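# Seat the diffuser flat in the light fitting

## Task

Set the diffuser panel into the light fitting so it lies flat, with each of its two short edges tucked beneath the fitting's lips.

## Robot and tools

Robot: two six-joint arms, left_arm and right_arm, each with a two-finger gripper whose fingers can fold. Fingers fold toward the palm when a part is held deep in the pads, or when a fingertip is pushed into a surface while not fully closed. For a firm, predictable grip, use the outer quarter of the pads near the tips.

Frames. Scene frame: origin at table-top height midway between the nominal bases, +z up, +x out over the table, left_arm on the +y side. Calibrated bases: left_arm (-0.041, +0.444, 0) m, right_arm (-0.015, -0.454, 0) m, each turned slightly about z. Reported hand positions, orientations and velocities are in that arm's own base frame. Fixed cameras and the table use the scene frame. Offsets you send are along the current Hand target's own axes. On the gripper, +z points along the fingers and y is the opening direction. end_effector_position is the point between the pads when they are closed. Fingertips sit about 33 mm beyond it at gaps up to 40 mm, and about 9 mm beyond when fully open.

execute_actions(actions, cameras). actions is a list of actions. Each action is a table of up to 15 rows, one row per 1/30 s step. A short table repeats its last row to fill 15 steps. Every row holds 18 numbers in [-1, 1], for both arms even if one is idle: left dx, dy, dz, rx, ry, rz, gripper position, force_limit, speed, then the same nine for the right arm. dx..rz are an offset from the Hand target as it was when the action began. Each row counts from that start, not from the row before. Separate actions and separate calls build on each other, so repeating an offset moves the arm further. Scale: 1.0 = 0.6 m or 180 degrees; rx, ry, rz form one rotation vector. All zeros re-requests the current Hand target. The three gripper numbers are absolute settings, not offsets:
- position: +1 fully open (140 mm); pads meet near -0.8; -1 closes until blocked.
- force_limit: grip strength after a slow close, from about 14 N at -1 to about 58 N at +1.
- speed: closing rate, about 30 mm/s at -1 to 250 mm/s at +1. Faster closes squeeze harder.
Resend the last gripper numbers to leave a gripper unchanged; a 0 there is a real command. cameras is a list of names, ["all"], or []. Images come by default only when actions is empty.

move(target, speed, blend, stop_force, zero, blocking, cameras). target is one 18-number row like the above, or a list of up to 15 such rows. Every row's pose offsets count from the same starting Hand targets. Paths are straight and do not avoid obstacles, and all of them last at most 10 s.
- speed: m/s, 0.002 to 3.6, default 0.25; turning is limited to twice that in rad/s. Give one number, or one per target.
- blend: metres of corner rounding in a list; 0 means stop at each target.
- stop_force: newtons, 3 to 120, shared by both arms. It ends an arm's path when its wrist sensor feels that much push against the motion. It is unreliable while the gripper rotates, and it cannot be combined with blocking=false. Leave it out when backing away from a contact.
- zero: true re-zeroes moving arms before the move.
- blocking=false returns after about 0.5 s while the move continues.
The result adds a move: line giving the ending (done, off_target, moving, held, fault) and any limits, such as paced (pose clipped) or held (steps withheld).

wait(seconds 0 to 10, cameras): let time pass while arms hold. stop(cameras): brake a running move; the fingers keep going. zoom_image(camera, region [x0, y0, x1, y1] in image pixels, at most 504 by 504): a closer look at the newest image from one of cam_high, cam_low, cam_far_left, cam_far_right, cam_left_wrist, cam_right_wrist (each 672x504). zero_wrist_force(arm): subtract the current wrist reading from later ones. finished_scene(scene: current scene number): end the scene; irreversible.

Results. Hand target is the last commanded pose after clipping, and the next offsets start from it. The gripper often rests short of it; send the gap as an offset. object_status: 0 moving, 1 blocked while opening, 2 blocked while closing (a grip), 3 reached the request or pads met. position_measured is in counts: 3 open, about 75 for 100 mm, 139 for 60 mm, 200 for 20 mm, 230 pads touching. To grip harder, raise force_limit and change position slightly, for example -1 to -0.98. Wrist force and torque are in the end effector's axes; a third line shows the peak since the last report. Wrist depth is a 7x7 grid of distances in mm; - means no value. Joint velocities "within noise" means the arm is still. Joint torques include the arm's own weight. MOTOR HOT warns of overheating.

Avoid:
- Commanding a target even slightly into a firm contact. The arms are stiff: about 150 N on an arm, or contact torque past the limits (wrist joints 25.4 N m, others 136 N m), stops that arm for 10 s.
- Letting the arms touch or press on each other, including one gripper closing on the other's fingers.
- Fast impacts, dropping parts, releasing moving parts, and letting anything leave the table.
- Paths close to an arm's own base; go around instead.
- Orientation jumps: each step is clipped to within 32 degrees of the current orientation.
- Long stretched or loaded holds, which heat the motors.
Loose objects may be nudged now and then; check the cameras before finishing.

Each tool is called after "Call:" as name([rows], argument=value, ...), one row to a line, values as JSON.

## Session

Call:
execute_actions(actions=[])

Scene clock: 0.00 s.
left_arm: end_effector_position=(+0.5525, -0.4698, +0.3848) position_measured=3 object_status=3 end_effector_quat_wxyz=(+0.006, +0.658, -0.127, +0.742) | right_arm: end_effector_position=(+0.8692, +0.0223, +0.1952) position_measured=3 object_status=3 end_effector_quat_wxyz=(-0.294, +0.698, +0.441, +0.482)
Joint positions: left_arm=[-1.306 -1.067 1.856 -4.153 -0.474 3.522] | right_arm=[-0.483 -0.778 1.161 -1.898 -0.372 1.494]
Joint velocities: within noise
Joint torques (N m): no reading
Wrist force (N): no reading
Wrist torque (N m): no reading
Wrist force, peak (N): no reading
Wrist depth (mm): cam_left_wrist=[1756 1824 1810 - - 2047 2615 / 1580 - - - - - - / 1883 - - - - - 1693 / - 135 2083 - 1634 1623 135 / - - - - 1612 782 122 / - 2242 736 711 720 643 - / - - - - 550 529 503] | cam_right_wrist=[1044 1065 1368 - - 1441 1450 / 750 783 702 756 - - - / 556 566 557 560 2078 1879 - / 452 142 440 446 443 145 111 / - 343 365 367 366 354 105 / - 312 311 313 315 311 294 / 276 270 270 278 272 273 273]
Hand target: left_arm +0.5525, -0.4698, +0.3848; +0.006, +0.658, -0.127, +0.742 | right_arm +0.8692, +0.0223, +0.1952; -0.294, +0.698, +0.441, +0.482
Tool commands: left_gripper/position=+1.0 left_gripper/force_limit=+1.0 left_gripper/speed=+1.0 right_gripper/position=+1.0 right_gripper/force_limit=+1.0 right_gripper/speed=+1.0
camera_calibration:
cam_left_wrist: T_world_to_cam=[[-0.158455, -0.969592, -0.186504, -0.284131], [-0.20318, 0.216868, -0.954823, 0.58396], [0.966235, -0.113402, -0.231365, -0.355197], [0, 0, 0, 1]] pos_world=[0.41683, -0.442414, 0.422406]
cam_right_wrist: T_world_to_cam=[[0.879926, -0.474918, 0.0135225, -0.750018], [-0.303252, -0.583319, -0.753509, 0.423856], [0.365743, 0.658932, -0.657298, -0.060038], [0, 0, 0, 1]] pos_world=[0.810454, -0.0693929, 0.290058]

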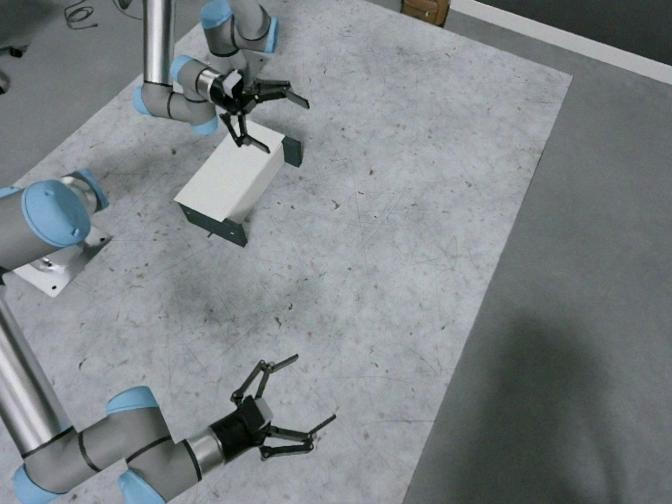

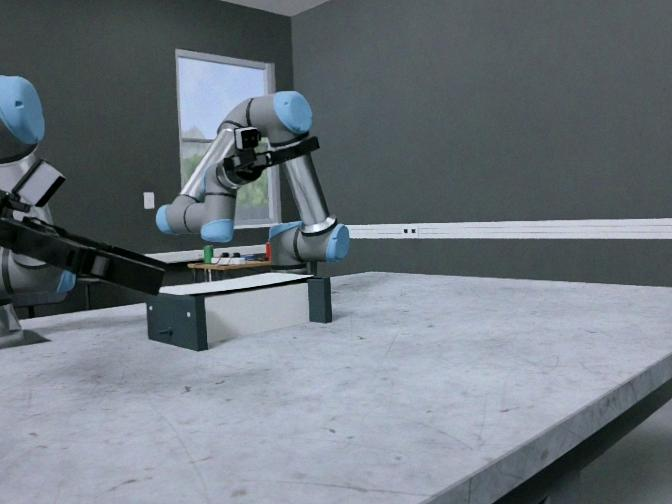

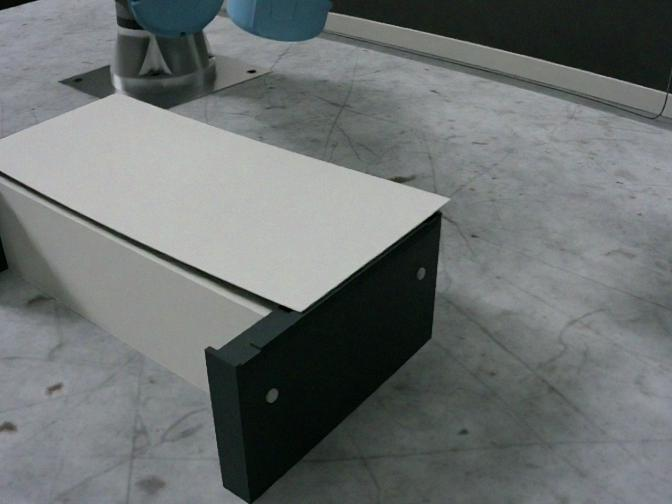

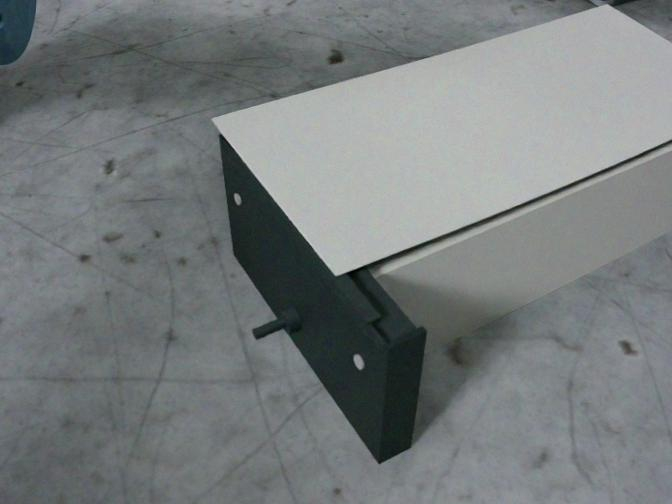

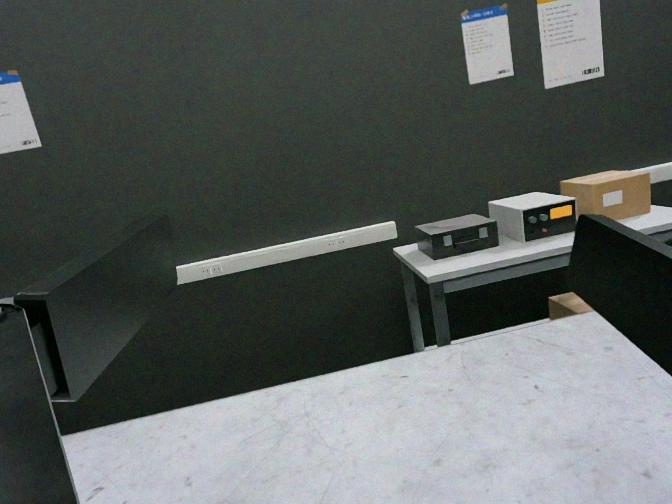

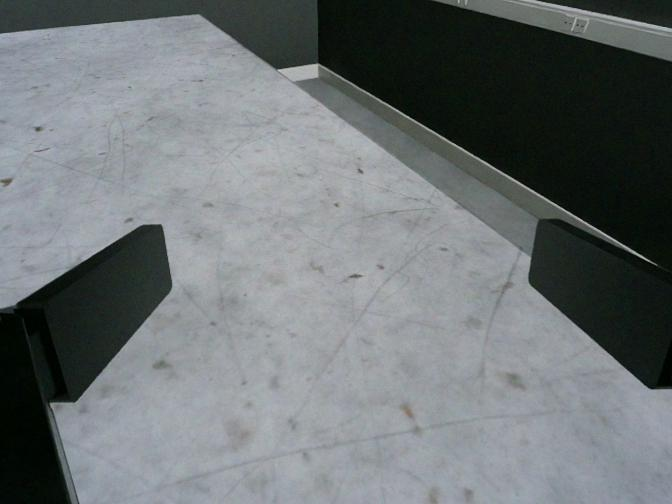

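Call:
move(target=[0.0704,-0.0013,-0.1075,0.004,-0.535,-0.092,1,1,1,0.049,-0.692,-0.156,-0.209,-0.342,0.313,-1,-1,0], speed=0.45, cameras=["cam_left_wrist","cam_high","cam_right_wrist"])

Scene clock: 4.80 s.
left_arm: end_effector_position=(+0.4841, -0.4630, +0.4197) position_measured=3 object_status=3 end_effector_quat_wxyz=(+0.001, +1.000, +0.000, -0.001) | right_arm: end_effector_position=(+0.4618, +0.1363, +0.2504) position_measured=233 object_status=3 end_effector_quat_wxyz=(+0.001, +1.000, -0.001, +0.000)
Joint positions: left_arm=[-0.962 -1.018 0.463 -1.017 -1.573 2.179] | right_arm=[0.007 -1.638 1.702 -1.635 -1.572 3.151]
Joint torques (N m): left_arm=[12.23 -37.45 -25.23 -1.65 -1 1.48] | right_arm=[8.53 -11.4 -38.69 -1.11 -1.17 1.22]
Wrist force (N): left_arm=[-0.5 1.6 -0.7] | right_arm=[-1.6 2.7 -0.7]
Wrist torque (N m): left_arm=[0.07 0.43 0.08] | right_arm=[0.84 0.39 -0.42]
Wrist force, peak (N): left_arm=[-0.1 1.8 -0.8] | right_arm=[-2.3 2.5 -1.9]
Wrist depth (mm): cam_left_wrist=[501 505 503 502 499 522 495 / - 539 534 528 534 527 521 / 567 - 556 550 550 544 562 / 585 130 475 483 - - 135 / - 638 495 525 - 631 122 / - 694 - 682 696 684 674 / 678 738 - 740 736 724 636] | cam_right_wrist=[336 337 340 341 341 343 345 / 359 359 360 360 361 367 367 / 380 370 383 387 390 387 390 / 300 296 403 126 407 420 420 / 315 308 79 - 83 435 447 / - - - - - - - / - - - - - - -]
Hand target: left_arm +0.4841, -0.4631, +0.4198; +0.001, +1.000, +0.000, -0.001 | right_arm +0.4618, +0.1363, +0.2504; +0.001, +1.000, -0.001, +0.000
Off the commanded pose: left_arm 0.000 m, 0 deg | right_arm 0.000 m, 0 deg.
move: done
camera_calibration:
cam_left_wrist: T_world_to_cam=[[-0.00882314, -0.999848, -0.0150457, -0.440253], [-0.941131, 0.00321837, 0.338027, 0.317718], [-0.337927, 0.0171424, -0.941016, 0.709361], [0, 0, 0, 1]] pos_world=[0.534842, -0.453369, 0.5535]
cam_right_wrist: T_world_to_cam=[[-0.0176691, -0.999107, 0.038382, 0.141532], [-0.94051, 0.0296356, 0.33847, 0.345663], [-0.339306, -0.0301182, -0.940194, 0.540459], [0, 0, 0, 1]] pos_world=[0.510981, 0.14744, 0.385707]
Images, in order (width x height): cam_high 672x504, cam_left_wrist 672x504, cam_right_wrist 672x504.

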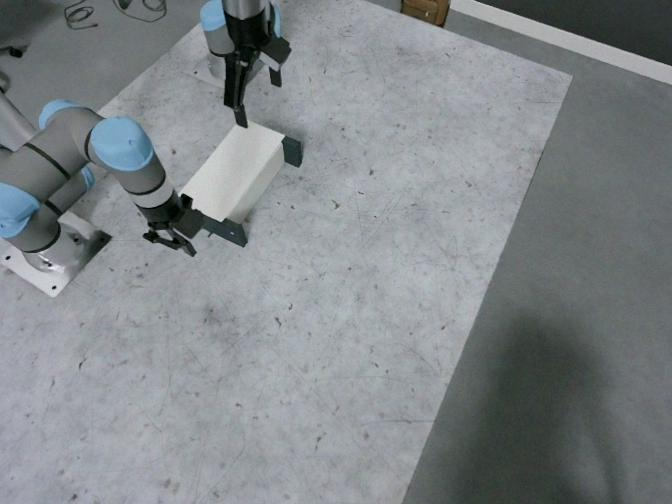

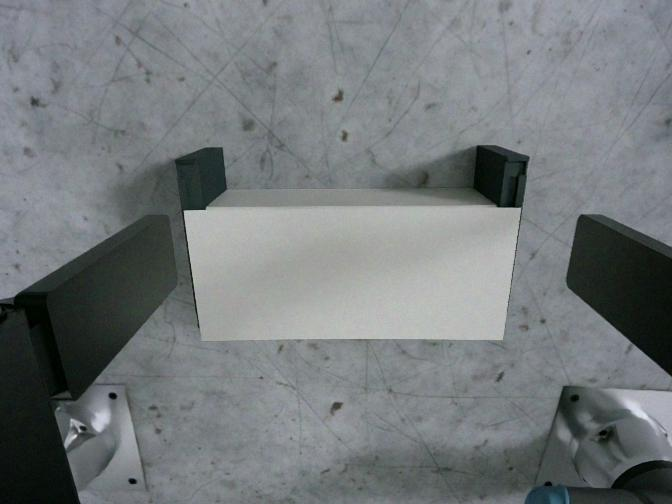

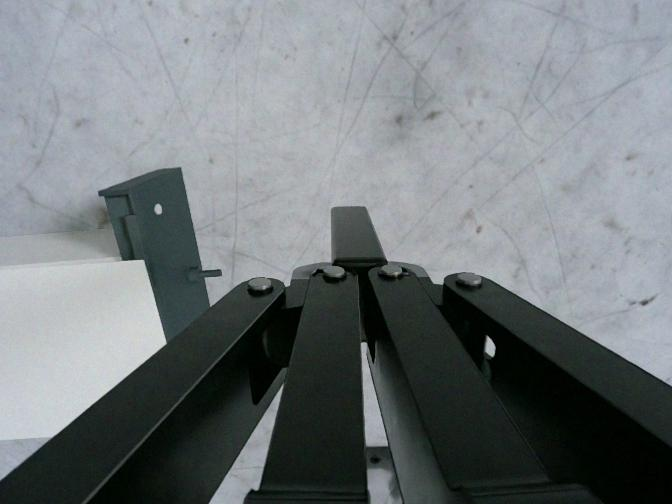

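Call:
move(target=[-0.4885,-0.1017,0.283,0.385,0.385,0.385,-0.3,-1,0,-0.1577,-0.2875,0.1333,0,0,0,-1,-1,0], speed=0.45)

Call:
move([
  [0,0.23,0,0,0,0,-0.3,-1,0,0,0,0,0,0,0,-1,-1,0],
  [0,0.23,0.0983,0,0,0,-0.3,-1,0,0,0,0,0,0,0,-1,-1,0],
], speed=[0.2,0.1], cameras=["cam_far_left","cam_left_wrist","cam_far_right","cam_right_wrist"])

Call:
zoom_image(camera="cam_far_left", region=[100, 60, 500, 360])

Scene clock: 11.87 s.
left_arm: end_effector_position=(+0.1909, -0.4024, +0.2503) position_measured=167 object_status=3 end_effector_quat_wxyz=(+0.499, -0.501, +0.500, -0.500) | right_arm: end_effector_position=(+0.3675, +0.3088, +0.1702) position_measured=233 object_status=3 end_effector_quat_wxyz=(+0.001, +1.000, -0.001, +0.000)
Joint positions: left_arm=[-2.184 -1.382 2.007 -0.627 -0.613 1.571] | right_arm=[0.418 -1.608 1.882 -1.844 -1.572 3.561]
Joint torques (N m): left_arm=[-14.02 -19.59 -10.18 3.45 -1.27 -2.05] | right_arm=[9.8 -13 -11.33 -5.25 -1.25 1.43]
Wrist force (N): left_arm=[1.0 0.1 1.1] | right_arm=[-1.7 3.2 -0.9]
Wrist torque (N m): left_arm=[-0.04 -0.22 -0.18] | right_arm=[0.87 0.47 -0.39]
Wrist force, peak (N): left_arm=[-0.3 2.0 -1.2] | right_arm=[-1.6 3.2 -1.3]
Wrist depth (mm): cam_left_wrist=[- 2263 - - - 631 228 / 2330 2354 2330 - 2452 315 238 / 2477 2179 - - 1075 339 250 / 2263 - - 138 134 295 251 / - - - - - - 82 / - - - - - - - / - - - 3138 - - -] | cam_right_wrist=[264 267 268 262 268 273 273 / 280 282 282 192 286 287 288 / 197 195 196 195 302 307 308 / 209 210 209 126 318 328 328 / 223 221 79 - 83 339 354 / - - - - - - - / - - - - - - -]
Hand target: left_arm +0.1908, -0.4024, +0.2503; +0.499, -0.501, +0.500, -0.500 | right_arm +0.3675, +0.3088, +0.1702; +0.001, +1.000, -0.001, +0.000
Off the commanded pose: left_arm 0.000 m, 0 deg | right_arm 0.000 m, 0 deg.
move: done

Scene clock: 14.30 s.
left_arm: end_effector_position=(+0.2495, -0.4026, +0.1122) position_measured=167 object_status=3 end_effector_quat_wxyz=(+0.499, -0.501, +0.500, -0.500) | right_arm: end_effector_position=(+0.3675, +0.3088, +0.1702) position_measured=233 object_status=3 end_effector_quat_wxyz=(+0.001, +1.000, -0.001, +0.000)
Joint positions: left_arm=[-2.056 -1.132 2.156 -1.026 -0.485 1.571] | right_arm=[0.418 -1.608 1.882 -1.844 -1.572 3.562]
Joint torques (N m): left_arm=[11.54 -35.55 -0.47 -0.79 1.78 1.54] | right_arm=[9.25 -13.18 -12.28 -5.37 -1.13 1.52]
Wrist force (N): left_arm=[1.2 0.0 1.2] | right_arm=[-1.6 3.4 -0.7]
Wrist torque (N m): left_arm=[-0.03 -0.27 -0.27] | right_arm=[0.89 0.45 -0.40]
Wrist force, peak (N): left_arm=[1.5 1.2 1.2] | right_arm=[-1.8 3.5 -0.9]
Wrist depth (mm): cam_left_wrist=[- - 2065 - - - 191 / - - - - - - 185 / - 2377 - - - - 177 / 2870 - 2531 2558 149 100 177 / - - - 2769 - - 88 / - - - - - - - / - - - - - - -] | cam_right_wrist=[265 266 269 263 270 272 273 / 280 282 283 278 287 287 290 / 197 196 196 195 302 307 309 / 209 209 207 126 316 327 329 / 224 221 79 - 83 342 355 / - - - - - - - / - - - - - - -]
Hand target: left_arm +0.2496, -0.4026, +0.1122; +0.499, -0.501, +0.500, -0.500 | right_arm +0.3675, +0.3088, +0.1702; +0.001, +1.000, -0.001, +0.000
Off the commanded pose: left_arm 0.000 m, 0 deg | right_arm 0.000 m, 0 deg.
move: done
camera_calibration:
cam_left_wrist: T_world_to_cam=[[0.016192, 0.00686727, -0.999845, 0.12305], [-0.336388, 0.941723, 0.00102043, 0.465402], [0.941584, 0.33632, 0.0175584, 0.0413788], [0, 0, 0, 1]] pos_world=[0.115602, -0.453041, 0.121829]
cam_right_wrist: T_world_to_cam=[[-0.0176682, -0.999107, 0.0383816, 0.31529], [-0.94051, 0.0296346, 0.33847, 0.279007], [-0.339306, -0.0301182, -0.940194, 0.438254], [0, 0, 0, 1]] pos_world=[0.416681, 0.31994, 0.305507]
Images, in order (width x height): cam_far_left 672x504, cam_far_right 672x504, cam_left_wrist 672x504, cam_right_wrist 672x504.

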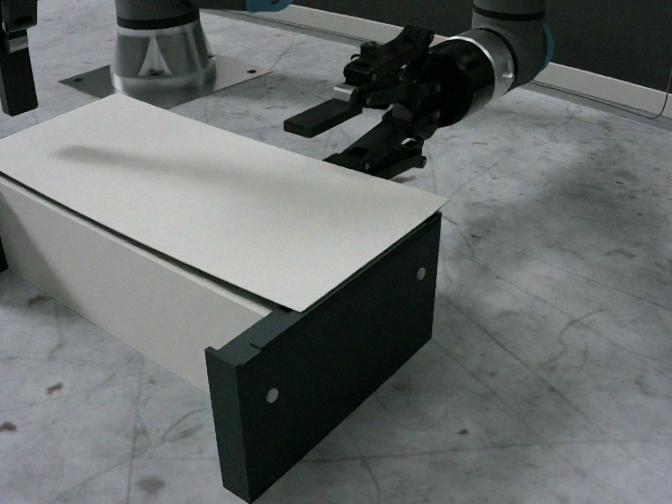

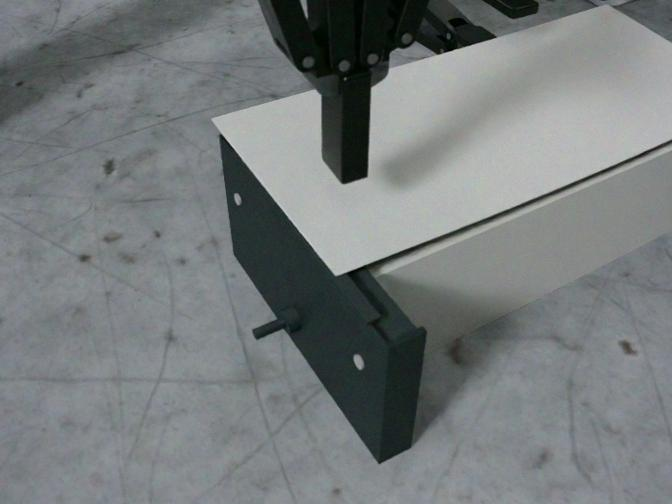

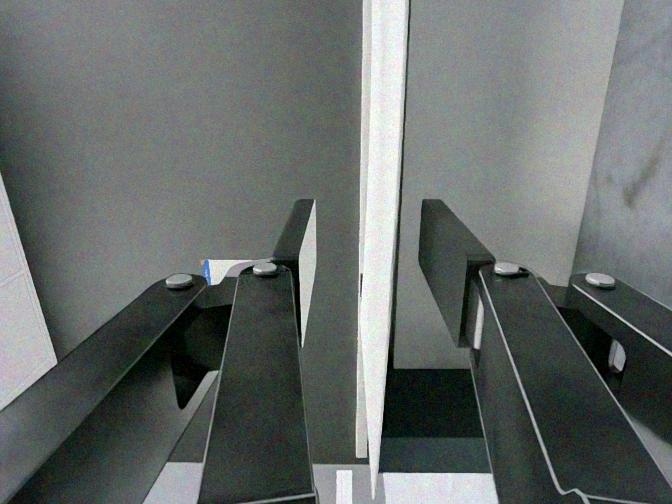

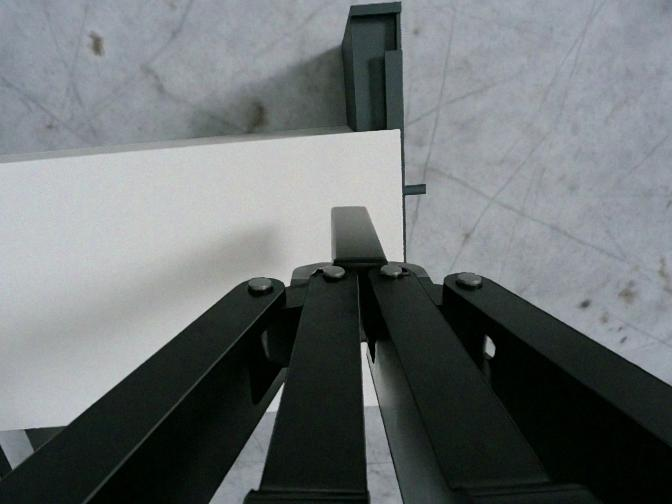

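Scaled by 1.260 from the camera's 672x504 image, which has a finer 960x720 frame.

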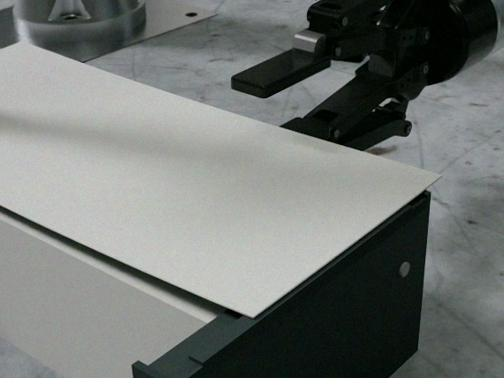

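Call:
move(target=[0,0,0,0,0,0,-1,-0.05,-1,0,0,0,0,0,0,-1,-1,0], cameras=["cam_far_left"])

Call:
zoom_image(camera="cam_far_left", region=[200, 60, 450, 260])

Scene clock: 16.60 s.
left_arm: end_effector_position=(+0.2496, -0.4026, +0.1122) position_measured=229 object_status=0 end_effector_quat_wxyz=(+0.499, -0.501, +0.500, -0.500) | right_arm: end_effector_position=(+0.3675, +0.3088, +0.1702) position_measured=233 object_status=3 end_effector_quat_wxyz=(+0.001, +1.000, -0.001, +0.000)
Joint positions: left_arm=[-2.056 -1.132 2.156 -1.026 -0.485 1.571] | right_arm=[0.418 -1.608 1.882 -1.844 -1.572 3.562]
Joint torques (N m): left_arm=[12.98 -34.77 -0.98 -0.59 1.59 1.2] | right_arm=[9.37 -11.82 -10.91 -5.35 -1.13 1.36]
Wrist force (N): left_arm=[1.1 0.9 1.1] | right_arm=[-1.6 3.3 -0.8]
Wrist torque (N m): left_arm=[-0.06 -0.24 -0.25] | right_arm=[0.87 0.45 -0.39]
Wrist force, peak (N): left_arm=[1.1 1.3 1.2] | right_arm=[-1.5 3.5 -0.8]
Wrist depth (mm): cam_left_wrist=[- 2101 - - - - 176 / - 2705 2242 - - - 186 / 2402 - 2615 - - - 177 / - - - - 222 - 186 / - - - - - 89 186 / - - - - - - - / - - - - - - -] | cam_right_wrist=[266 266 268 264 271 273 269 / 282 281 283 278 287 289 290 / 189 190 192 193 301 304 308 / 203 204 203 126 317 325 329 / 215 213 79 - 83 340 354 / - - - - - - - / - - - - - - -]
Hand target: left_arm +0.2496, -0.4026, +0.1122; +0.499, -0.501, +0.500, -0.500 | right_arm +0.3675, +0.3088, +0.1702; +0.001, +1.000, -0.001, +0.000
Off the commanded pose: left_arm 0.000 m, 0 deg | right_arm 0.000 m, 0 deg.
move: done
Images, in order (width x height): cam_far_left 672x504.

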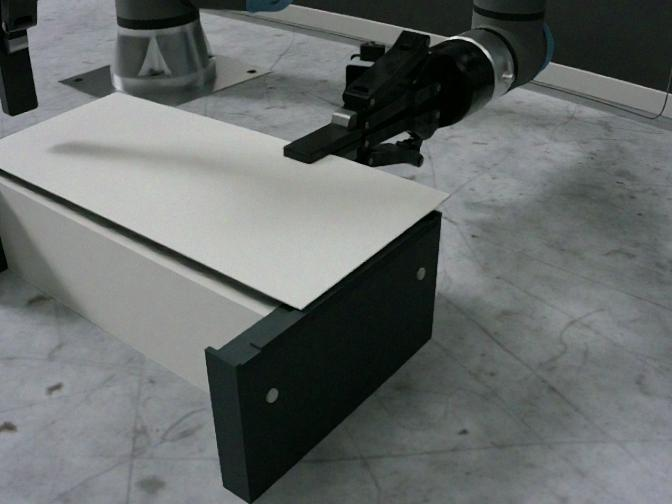

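Scaled by 2.016 from the camera's 672x504 image, which has a finer 960x720 frame.

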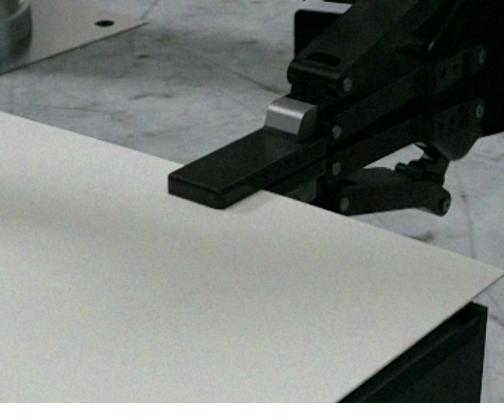

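Call:
move([
  [0,-0.005,0.0517,0,0,0,-1,-0.05,-1,0,0,0,0,0,0,-1,-1,0],
  [-0.015,-0.005,0.0517,0,0,0.0139,-1,-0.05,-1,0,0,0,0,0,0,-1,-1,0],
  [-0.015,0.01,0.0517,0,0,0.0139,-1,-0.05,-1,0,0,0,0,0,0,-1,-1,0],
], speed=[0.06,0.05,0.04], cameras=["cam_far_left","cam_far_right","cam_right_wrist"])

Call:
zoom_image(camera="cam_far_right", region=[200, 100, 450, 370])

Call:
zoom_image(camera="cam_far_left", region=[200, 160, 480, 400])

Scene clock: 19.97 s.
left_arm: end_effector_position=(+0.2806, -0.3937, +0.1063) position_measured=229 object_status=2 end_effector_quat_wxyz=(+0.510, -0.490, +0.511, -0.489) | right_arm: end_effector_position=(+0.3675, +0.3088, +0.1702) position_measured=233 object_status=3 end_effector_quat_wxyz=(+0.001, +1.000, -0.001, +0.000)
Joint positions: left_arm=[-1.993 -1.137 2.195 -1.061 -0.421 1.615] | right_arm=[0.418 -1.608 1.882 -1.844 -1.572 3.562]
Joint torques (N m): left_arm=[-14.81 -21.57 -0.36 -1.25 -0.95 1.4] | right_arm=[9.35 -12.55 -12.29 -5.06 -1.18 1.43]
Wrist force (N): left_arm=[0.8 0.6 1.4] | right_arm=[-1.7 3.6 -0.5]
Wrist torque (N m): left_arm=[-0.10 -0.20 -0.28] | right_arm=[0.94 0.47 -0.40]
Wrist force, peak (N): left_arm=[1.2 0.8 1.7] | right_arm=[-1.7 3.6 -0.5]
Wrist depth (mm): cam_left_wrist=[- - - - 164 163 155 / 2942 - 2330 - 171 - 171 / 3017 - - - - - 175 / - - - - 110 - 170 / - - - - - 88 170 / - - - - - - - / - - - - - - -] | cam_right_wrist=[266 267 267 263 269 271 273 / 189 188 188 188 286 289 291 / 195 198 199 200 300 305 307 / 209 211 211 126 318 328 332 / 222 221 79 - 83 340 355 / - - - - - - - / - - - - - - -]
Hand target: left_arm +0.2806, -0.3937, +0.1062; +0.510, -0.490, +0.511, -0.489 | right_arm +0.3675, +0.3088, +0.1702; +0.001, +1.000, -0.001, +0.000
Off the commanded pose: left_arm 0.000 m, 0 deg | right_arm 0.000 m, 0 deg.
move: done
camera_calibration:
cam_right_wrist: T_world_to_cam=[[-0.0176682, -0.999107, 0.0383816, 0.31529], [-0.94051, 0.0296346, 0.33847, 0.279007], [-0.339306, -0.0301182, -0.940194, 0.438254], [0, 0, 0, 1]] pos_world=[0.416681, 0.31994, 0.305507]
Images, in order (width x height): cam_far_left 672x504, cam_far_right 672x504, cam_right_wrist 672x504.

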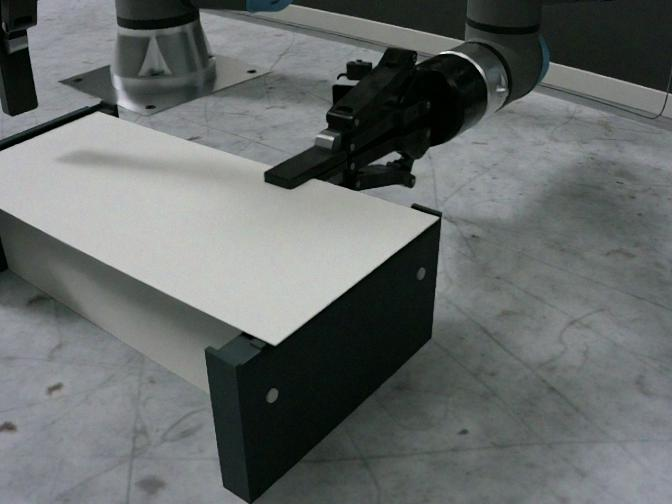

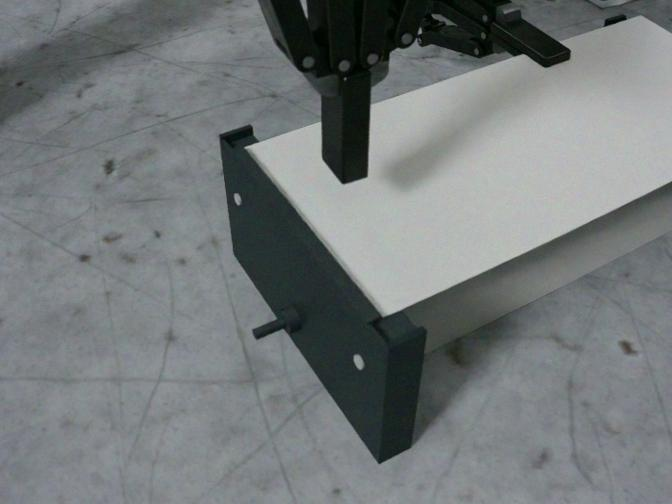

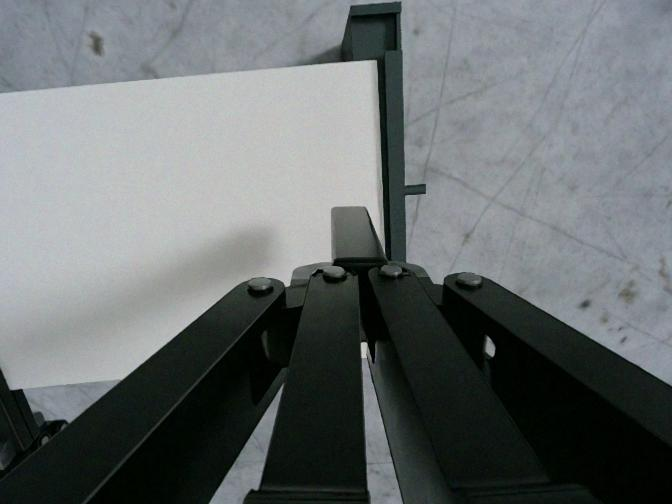

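Scaled by 1.867 from the camera's 672x504 image, which has a finer 960x720 frame.

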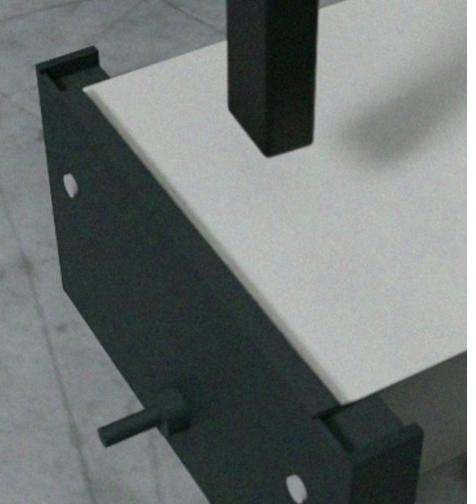

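Scaled by 1.800 from the camera's 672x504 image, which has a finer 960x720 frame.

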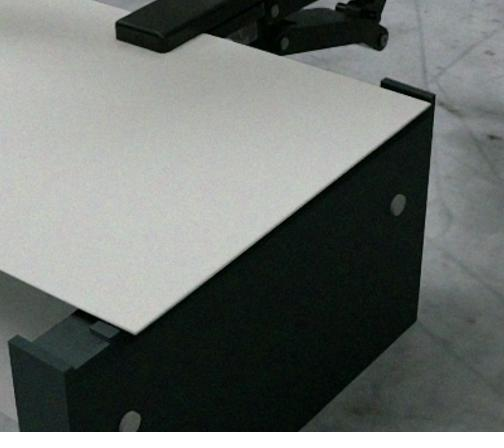

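Call:
move(target=[0,0,0.01,0,0,0,-1,-0.05,-1,0,0,0,0,0,0,-1,-1,0], speed=0.05)

Call:
move(target=[0.0192,0,0,0,0,0,-1,-0.05,-1,0,0,0,0,0,0,-1,-1,0], speed=0.02, stop_force=8, cameras=["cam_far_left","cam_far_right","cam_right_wrist"])

Call:
zoom_image(camera="cam_far_right", region=[200, 100, 450, 370])

Call:
zoom_image(camera="cam_far_left", region=[200, 160, 480, 400])

Scene clock: 21.57 s.
left_arm: end_effector_position=(+0.2865, -0.3937, +0.1061) position_measured=229 object_status=2 end_effector_quat_wxyz=(+0.510, -0.490, +0.511, -0.489) | right_arm: end_effector_position=(+0.3675, +0.3088, +0.1702) position_measured=233 object_status=3 end_effector_quat_wxyz=(+0.001, +1.000, -0.001, +0.000)
Joint positions: left_arm=[-1.978 -1.137 2.196 -1.062 -0.407 1.616] | right_arm=[0.418 -1.608 1.882 -1.844 -1.572 3.562]
Joint torques (N m): left_arm=[11.8 -34.44 0.42 -0.99 1.76 1.44] | right_arm=[9.7 -14.06 -11.69 -5.18 -1.15 1.33]
Wrist force (N): left_arm=[1.2 1.0 1.1] | right_arm=[-1.6 3.4 -0.8]
Wrist torque (N m): left_arm=[-0.03 -0.24 -0.28] | right_arm=[0.89 0.45 -0.40]
Wrist force, peak (N): left_arm=[1.4 0.9 1.4] | right_arm=[-1.9 3.4 -0.7]
Wrist depth (mm): cam_left_wrist=[- - - - - - 155 / - - - - - - - / - - - - 173 - 167 / - - - - 110 - 163 / - - - - - 88 171 / - - - - - - - / - - - - - - -] | cam_right_wrist=[265 266 266 181 272 270 273 / 186 186 188 189 287 286 287 / 198 198 199 200 302 307 308 / 210 211 212 126 316 327 329 / 222 222 79 - 83 338 353 / - - - - - - - / - - - - - - -]
Hand target: left_arm +0.2866, -0.3937, +0.1061; +0.510, -0.490, +0.511, -0.489 | right_arm +0.3675, +0.3088, +0.1702; +0.001, +1.000, -0.001, +0.000
Off the commanded pose: left_arm 0.000 m, 0 deg | right_arm 0.000 m, 0 deg.
move: done

Scene clock: 23.13 s.
left_arm: end_effector_position=(+0.2866, -0.4052, +0.1057) position_measured=229 object_status=2 end_effector_quat_wxyz=(+0.510, -0.490, +0.511, -0.489) | right_arm: end_effector_position=(+0.3675, +0.3088, +0.1702) position_measured=233 object_status=3 end_effector_quat_wxyz=(+0.001, +1.000, -0.001, +0.000)
Joint positions: left_arm=[-1.966 -1.119 2.162 -1.047 -0.395 1.616] | right_arm=[0.418 -1.608 1.882 -1.844 -1.572 3.562]
Joint torques (N m): left_arm=[9.09 -23.22 -19.81 2.35 4.47 -1.97] | right_arm=[9.64 -14.13 -11.94 -5.42 -1.2 1.2]
Wrist force (N): left_arm=[-6.5 1.2 0.8] | right_arm=[-1.6 3.1 -0.7]
Wrist torque (N m): left_arm=[-0.09 -0.63 -0.27] | right_arm=[0.83 0.45 -0.40]
Wrist force, peak (N): left_arm=[-6.7 1.5 0.8] | right_arm=[-1.6 3.5 -0.9]
Wrist depth (mm): cam_left_wrist=[- - 2426 - - - 155 / 1883 - 2285 2200 178 - 166 / - 2402 2377 - - - - / 2377 - 2644 - 109 - 170 / - - - - - 88 162 / - - - - - - - / - - - - - - -] | cam_right_wrist=[266 263 264 182 267 272 273 / 187 186 188 189 282 287 290 / 196 197 199 200 301 306 310 / 209 209 211 126 317 326 331 / 223 - 79 - 83 342 353 / - - - - - - - / - - - - - - -]
Hand target: left_arm +0.2866, -0.4052, +0.1057; +0.510, -0.490, +0.511, -0.489 | right_arm +0.3675, +0.3088, +0.1702; +0.001, +1.000, -0.001, +0.000
Off the commanded pose: left_arm 0.000 m, 0 deg | right_arm 0.000 m, 0 deg.
move: done
camera_calibration:
cam_right_wrist: T_world_to_cam=[[-0.0176682, -0.999107, 0.0383816, 0.31529], [-0.94051, 0.0296346, 0.33847, 0.279007], [-0.339306, -0.0301182, -0.940194, 0.438254], [0, 0, 0, 1]] pos_world=[0.416681, 0.31994, 0.305507]
Images, in order (width x height): cam_far_left 672x504, cam_far_right 672x504, cam_right_wrist 672x504.

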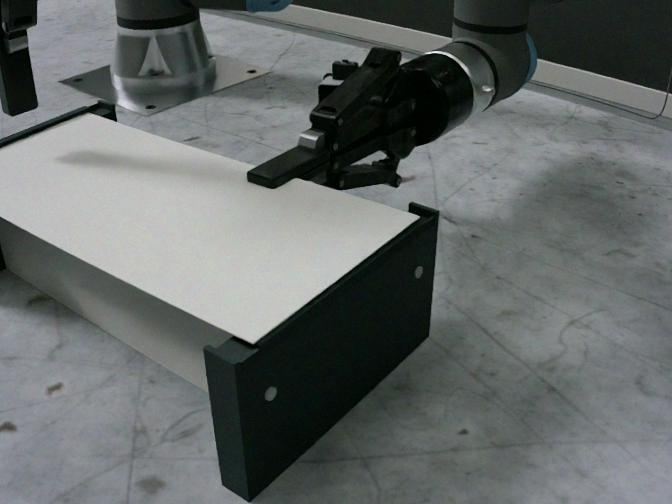

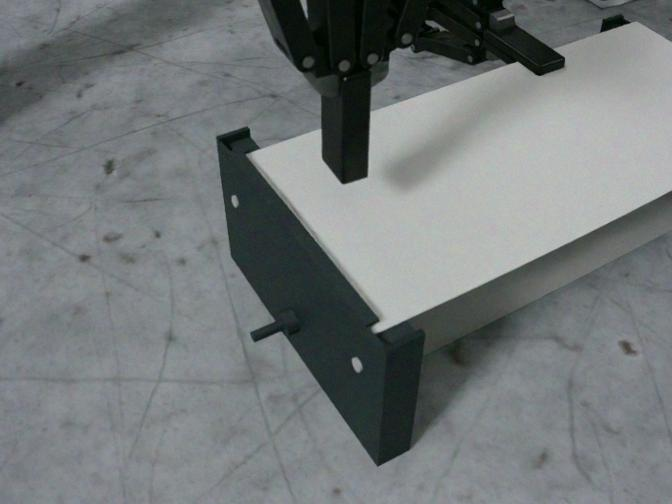

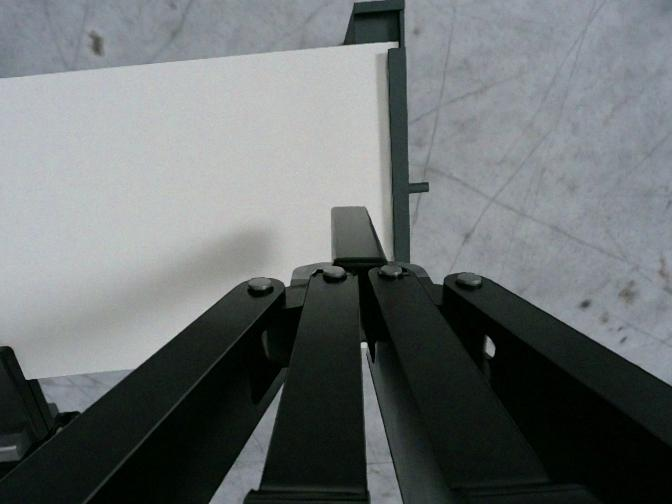

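Scaled by 1.867 from the camera's 672x504 image, which has a finer 960x720 frame.

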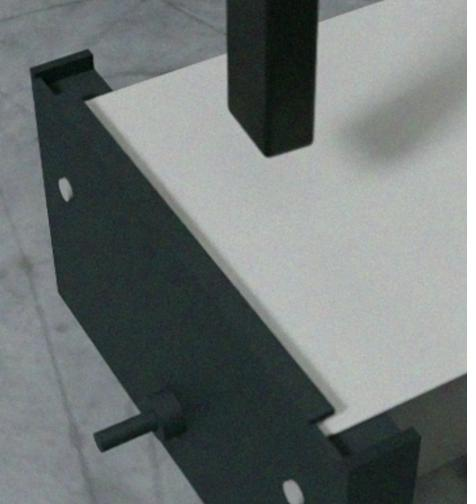

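Scaled by 1.800 from the camera's 672x504 image, which has a finer 960x720 frame.

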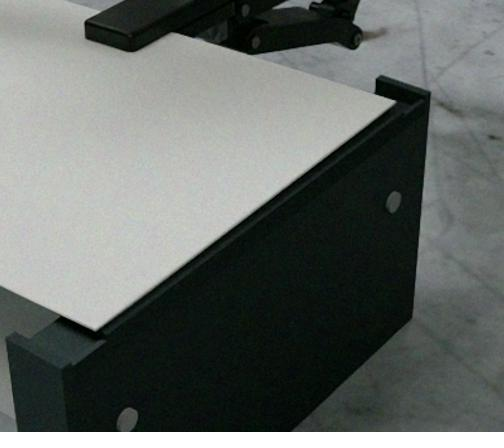

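Call:
move([
  [0,0,0,0,0,0,-1,-0.05,-1,0.0365,-0.5045,-0.03,0,0,0,-1,-1,0],
  [0.0118,-0.0355,0,0,0,-0.0861,-1,-0.05,-1,0.0365,-0.5045,0,0,0,0,-1,-1,0],
], speed=[0.3,0.08], cameras=["cam_far_left","cam_low","cam_far_right","cam_right_wrist"])

Call:
zoom_image(camera="cam_far_left", region=[160, 160, 480, 400])

Call:
zoom_image(camera="cam_right_wrist", region=[290, 80, 450, 240])

Scene clock: 28.47 s.
left_arm: end_effector_position=(+0.2866, -0.4131, +0.1266) position_measured=229 object_status=2 end_effector_quat_wxyz=(-0.439, +0.554, -0.440, +0.553) | right_arm: end_effector_position=(+0.3899, +0.6115, +0.1698) position_measured=233 object_status=3 end_effector_quat_wxyz=(+0.001, +1.000, -0.001, +0.000)
Joint positions: left_arm=[-1.958 -1.156 2.131 -0.979 -0.387 1.346] | right_arm=[0.819 -1.017 1.126 -1.68 -1.572 3.962]
Joint torques (N m): left_arm=[10.06 -34.66 -21.55 2.02 4.46 -2.1] | right_arm=[3.4 -38.89 -13.19 -5.45 -1.12 0.24]
Wrist force (N): left_arm=[-5.5 -0.7 0.4] | right_arm=[-1.3 2.5 -1.3]
Wrist torque (N m): left_arm=[0.00 -0.81 0.15] | right_arm=[0.73 0.33 -0.40]
Wrist force, peak (N): left_arm=[-8.4 -1.0 -0.3] | right_arm=[-1.5 5.0 -1.0]
Wrist depth (mm): cam_left_wrist=[1898 - 2083 - 212 161 - / - 1913 1868 - 198 - 166 / - - - - 216 176 177 / 276 283 - - 122 - 184 / 307 - - - - 88 - / - - - - - - - / - - - - - - -] | cam_right_wrist=[263 263 267 266 269 269 274 / 279 281 280 280 285 286 286 / 296 299 299 190 184 178 174 / 316 319 317 126 192 189 185 / 339 331 79 - 83 193 197 / - - - - - - - / - - - - - - -]
Hand target: left_arm +0.2866, -0.4131, +0.1266; -0.439, +0.554, -0.440, +0.554 | right_arm +0.3899, +0.6115, +0.1698; +0.001, +1.000, -0.001, +0.000
Off the commanded pose: left_arm 0.000 m, 0 deg | right_arm 0.000 m, 0 deg.
move: done
camera_calibration:
cam_right_wrist: T_world_to_cam=[[-0.0176671, -0.999107, 0.0383813, 0.618131], [-0.94051, 0.0296335, 0.33847, 0.29124], [-0.339306, -0.0301182, -0.940194, 0.454596], [0, 0, 0, 1]] pos_world=[0.439081, 0.62264, 0.305107]
Images, in order (width x height): cam_low 672x504, cam_far_left 672x504, cam_far_right 672x504, cam_right_wrist 672x504.

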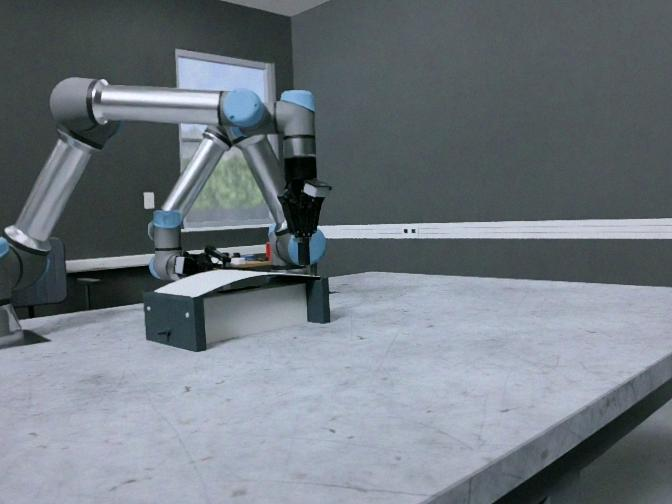

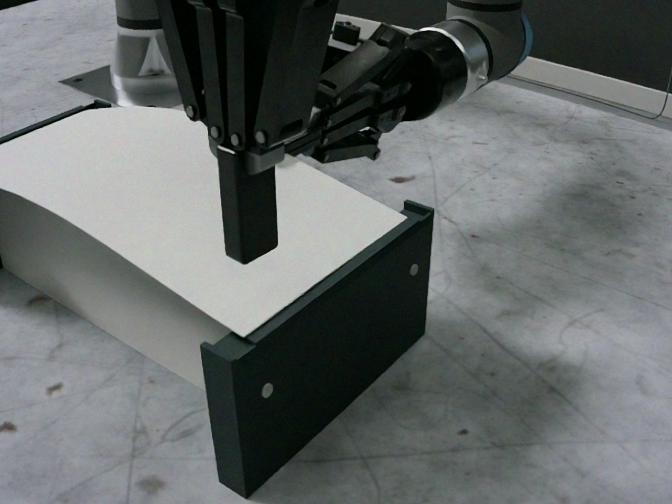

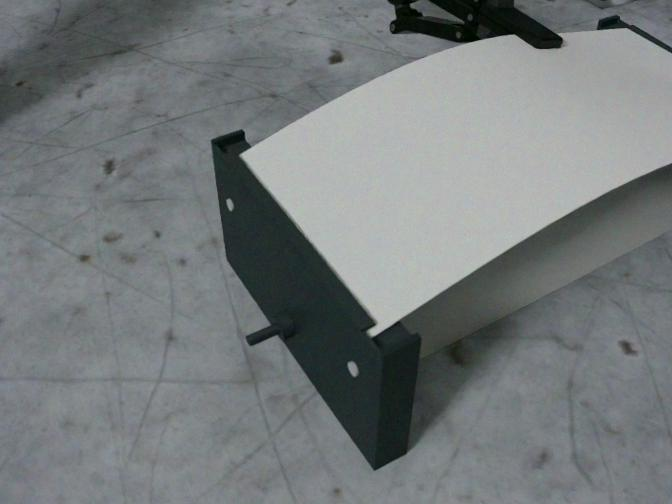

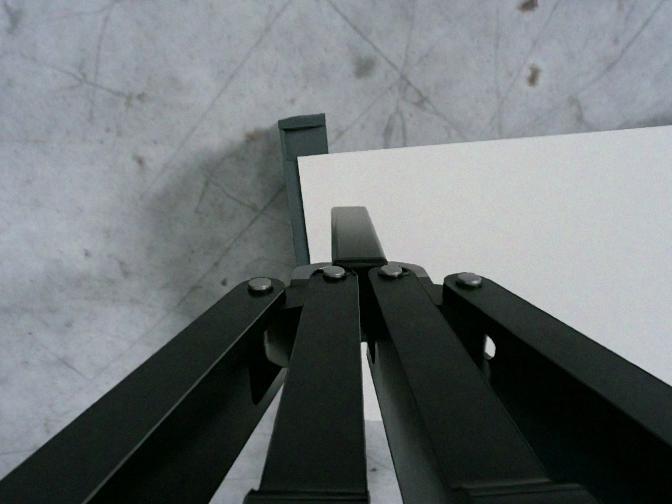

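Scaled by 1.575 from the camera's 672x504 image, which has a finer 960x720 frame.

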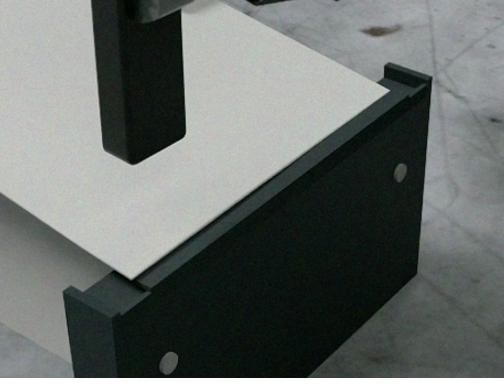

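Scaled by 3.150 from the camera's 672x504 image, which has a finer 960x720 frame.

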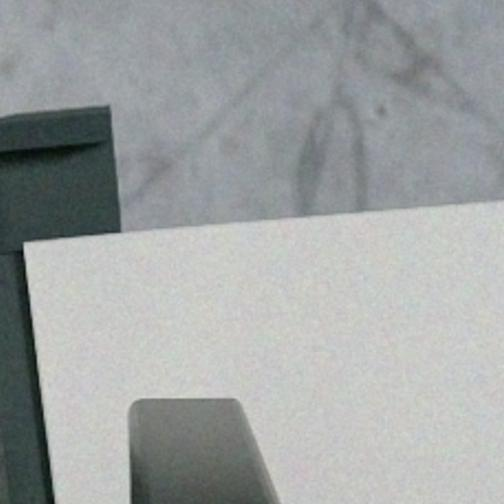

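Call:
move([
  [0,0,0,0,0,0,-1,-0.05,-1,0,0,0.03,0,0,0,-1,-1,0],
  [0,0,0,0,0,0,-1,-0.05,-1,0,0,0.0537,0,0,0,-1,-1,0],
], speed=[0.06,0.02], cameras=["cam_far_left","cam_right_wrist","cam_far_right"])

Call:
zoom_image(camera="cam_far_left", region=[160, 160, 480, 400])

Call:
zoom_image(camera="cam_right_wrist", region=[260, 80, 420, 240])

Scene clock: 31.03 s.
left_arm: end_effector_position=(+0.2867, -0.4131, +0.1267) position_measured=229 object_status=2 end_effector_quat_wxyz=(-0.439, +0.554, -0.440, +0.554) | right_arm: end_effector_position=(+0.3899, +0.6114, +0.1377) position_measured=233 object_status=3 end_effector_quat_wxyz=(+0.001, +1.000, -0.001, +0.000)
Joint positions: left_arm=[-1.958 -1.156 2.131 -0.979 -0.387 1.345] | right_arm=[0.819 -1.005 1.19 -1.755 -1.572 3.962]
Joint torques (N m): left_arm=[-1.45 -25.96 -17.55 1.27 1.75 -1.92] | right_arm=[-12.25 -29.2 -6.6 -5.05 0.44 -1.42]
Wrist force (N): left_arm=[-7.3 3.3 7.0] | right_arm=[-2.0 4.2 -16.8]
Wrist torque (N m): left_arm=[-0.27 -0.83 0.07] | right_arm=[0.56 0.00 -0.37]
Wrist force, peak (N): left_arm=[-12.7 4.5 11.2] | right_arm=[-10.3 15.9 -39.9]
Wrist depth (mm): cam_left_wrist=[- 2065 - - 212 - - / - - - 2354 215 - - / - - 2402 2307 - 178 - / 273 279 284 - 108 184 185 / 2802 - - - - 89 187 / - - - - - - - / - - - - - - -] | cam_right_wrist=[235 235 238 239 239 242 244 / 250 251 250 250 255 254 255 / 266 266 267 166 163 155 148 / 283 284 282 126 168 164 158 / 302 295 79 - 83 89 165 / - - - - - - - / - - - - - - -]
Hand target: left_arm +0.2866, -0.4131, +0.1266; -0.439, +0.554, -0.440, +0.554 | right_arm +0.3899, +0.6114, +0.1375; +0.001, +1.000, -0.001, +0.000
Off the commanded pose: left_arm 0.000 m, 0 deg | right_arm 0.000 m, 0 deg.
move: done
camera_calibration:
cam_right_wrist: T_world_to_cam=[[-0.0176682, -0.999107, 0.0383816, 0.619363], [-0.94051, 0.0296346, 0.33847, 0.302104], [-0.339306, -0.0301182, -0.940194, 0.424415], [0, 0, 0, 1]] pos_world=[0.439081, 0.62264, 0.273007]
Images, in order (width x height): cam_far_left 672x504, cam_far_right 672x504, cam_right_wrist 672x504.

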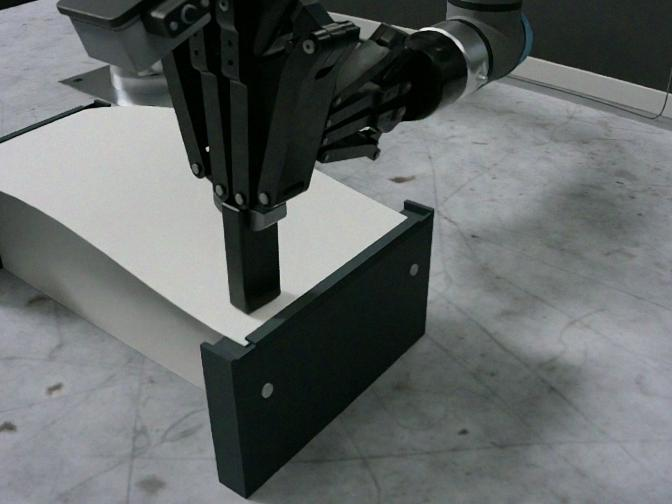

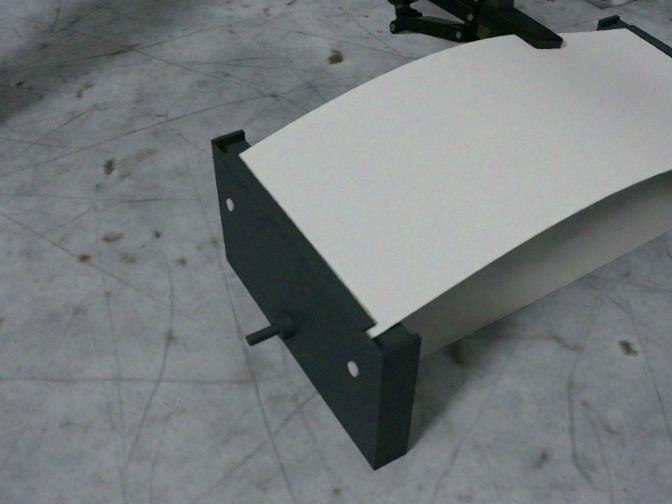

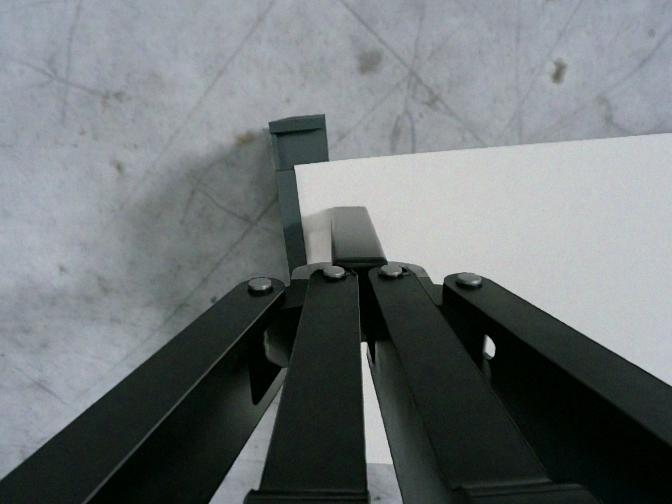

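Scaled by 1.575 from the camera's 672x504 image, which has a finer 960x720 frame.

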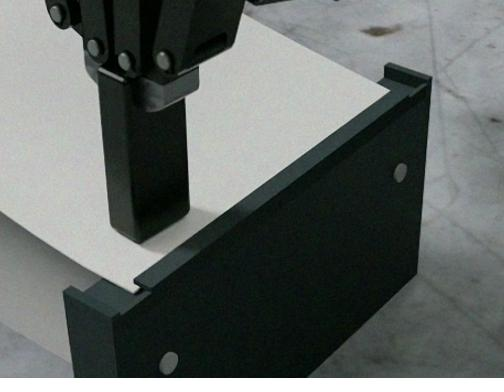

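Scaled by 3.150 from the camera's 672x504 image, which has a finer 960x720 frame.

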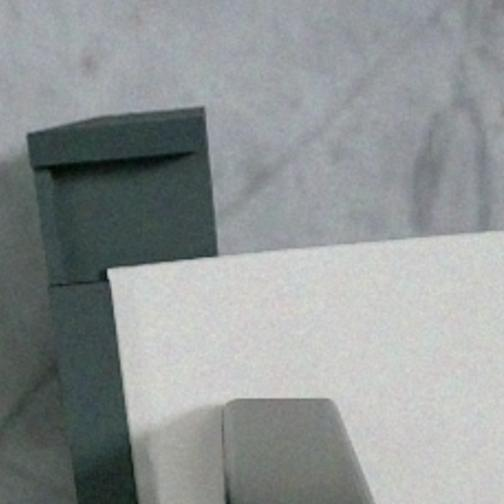

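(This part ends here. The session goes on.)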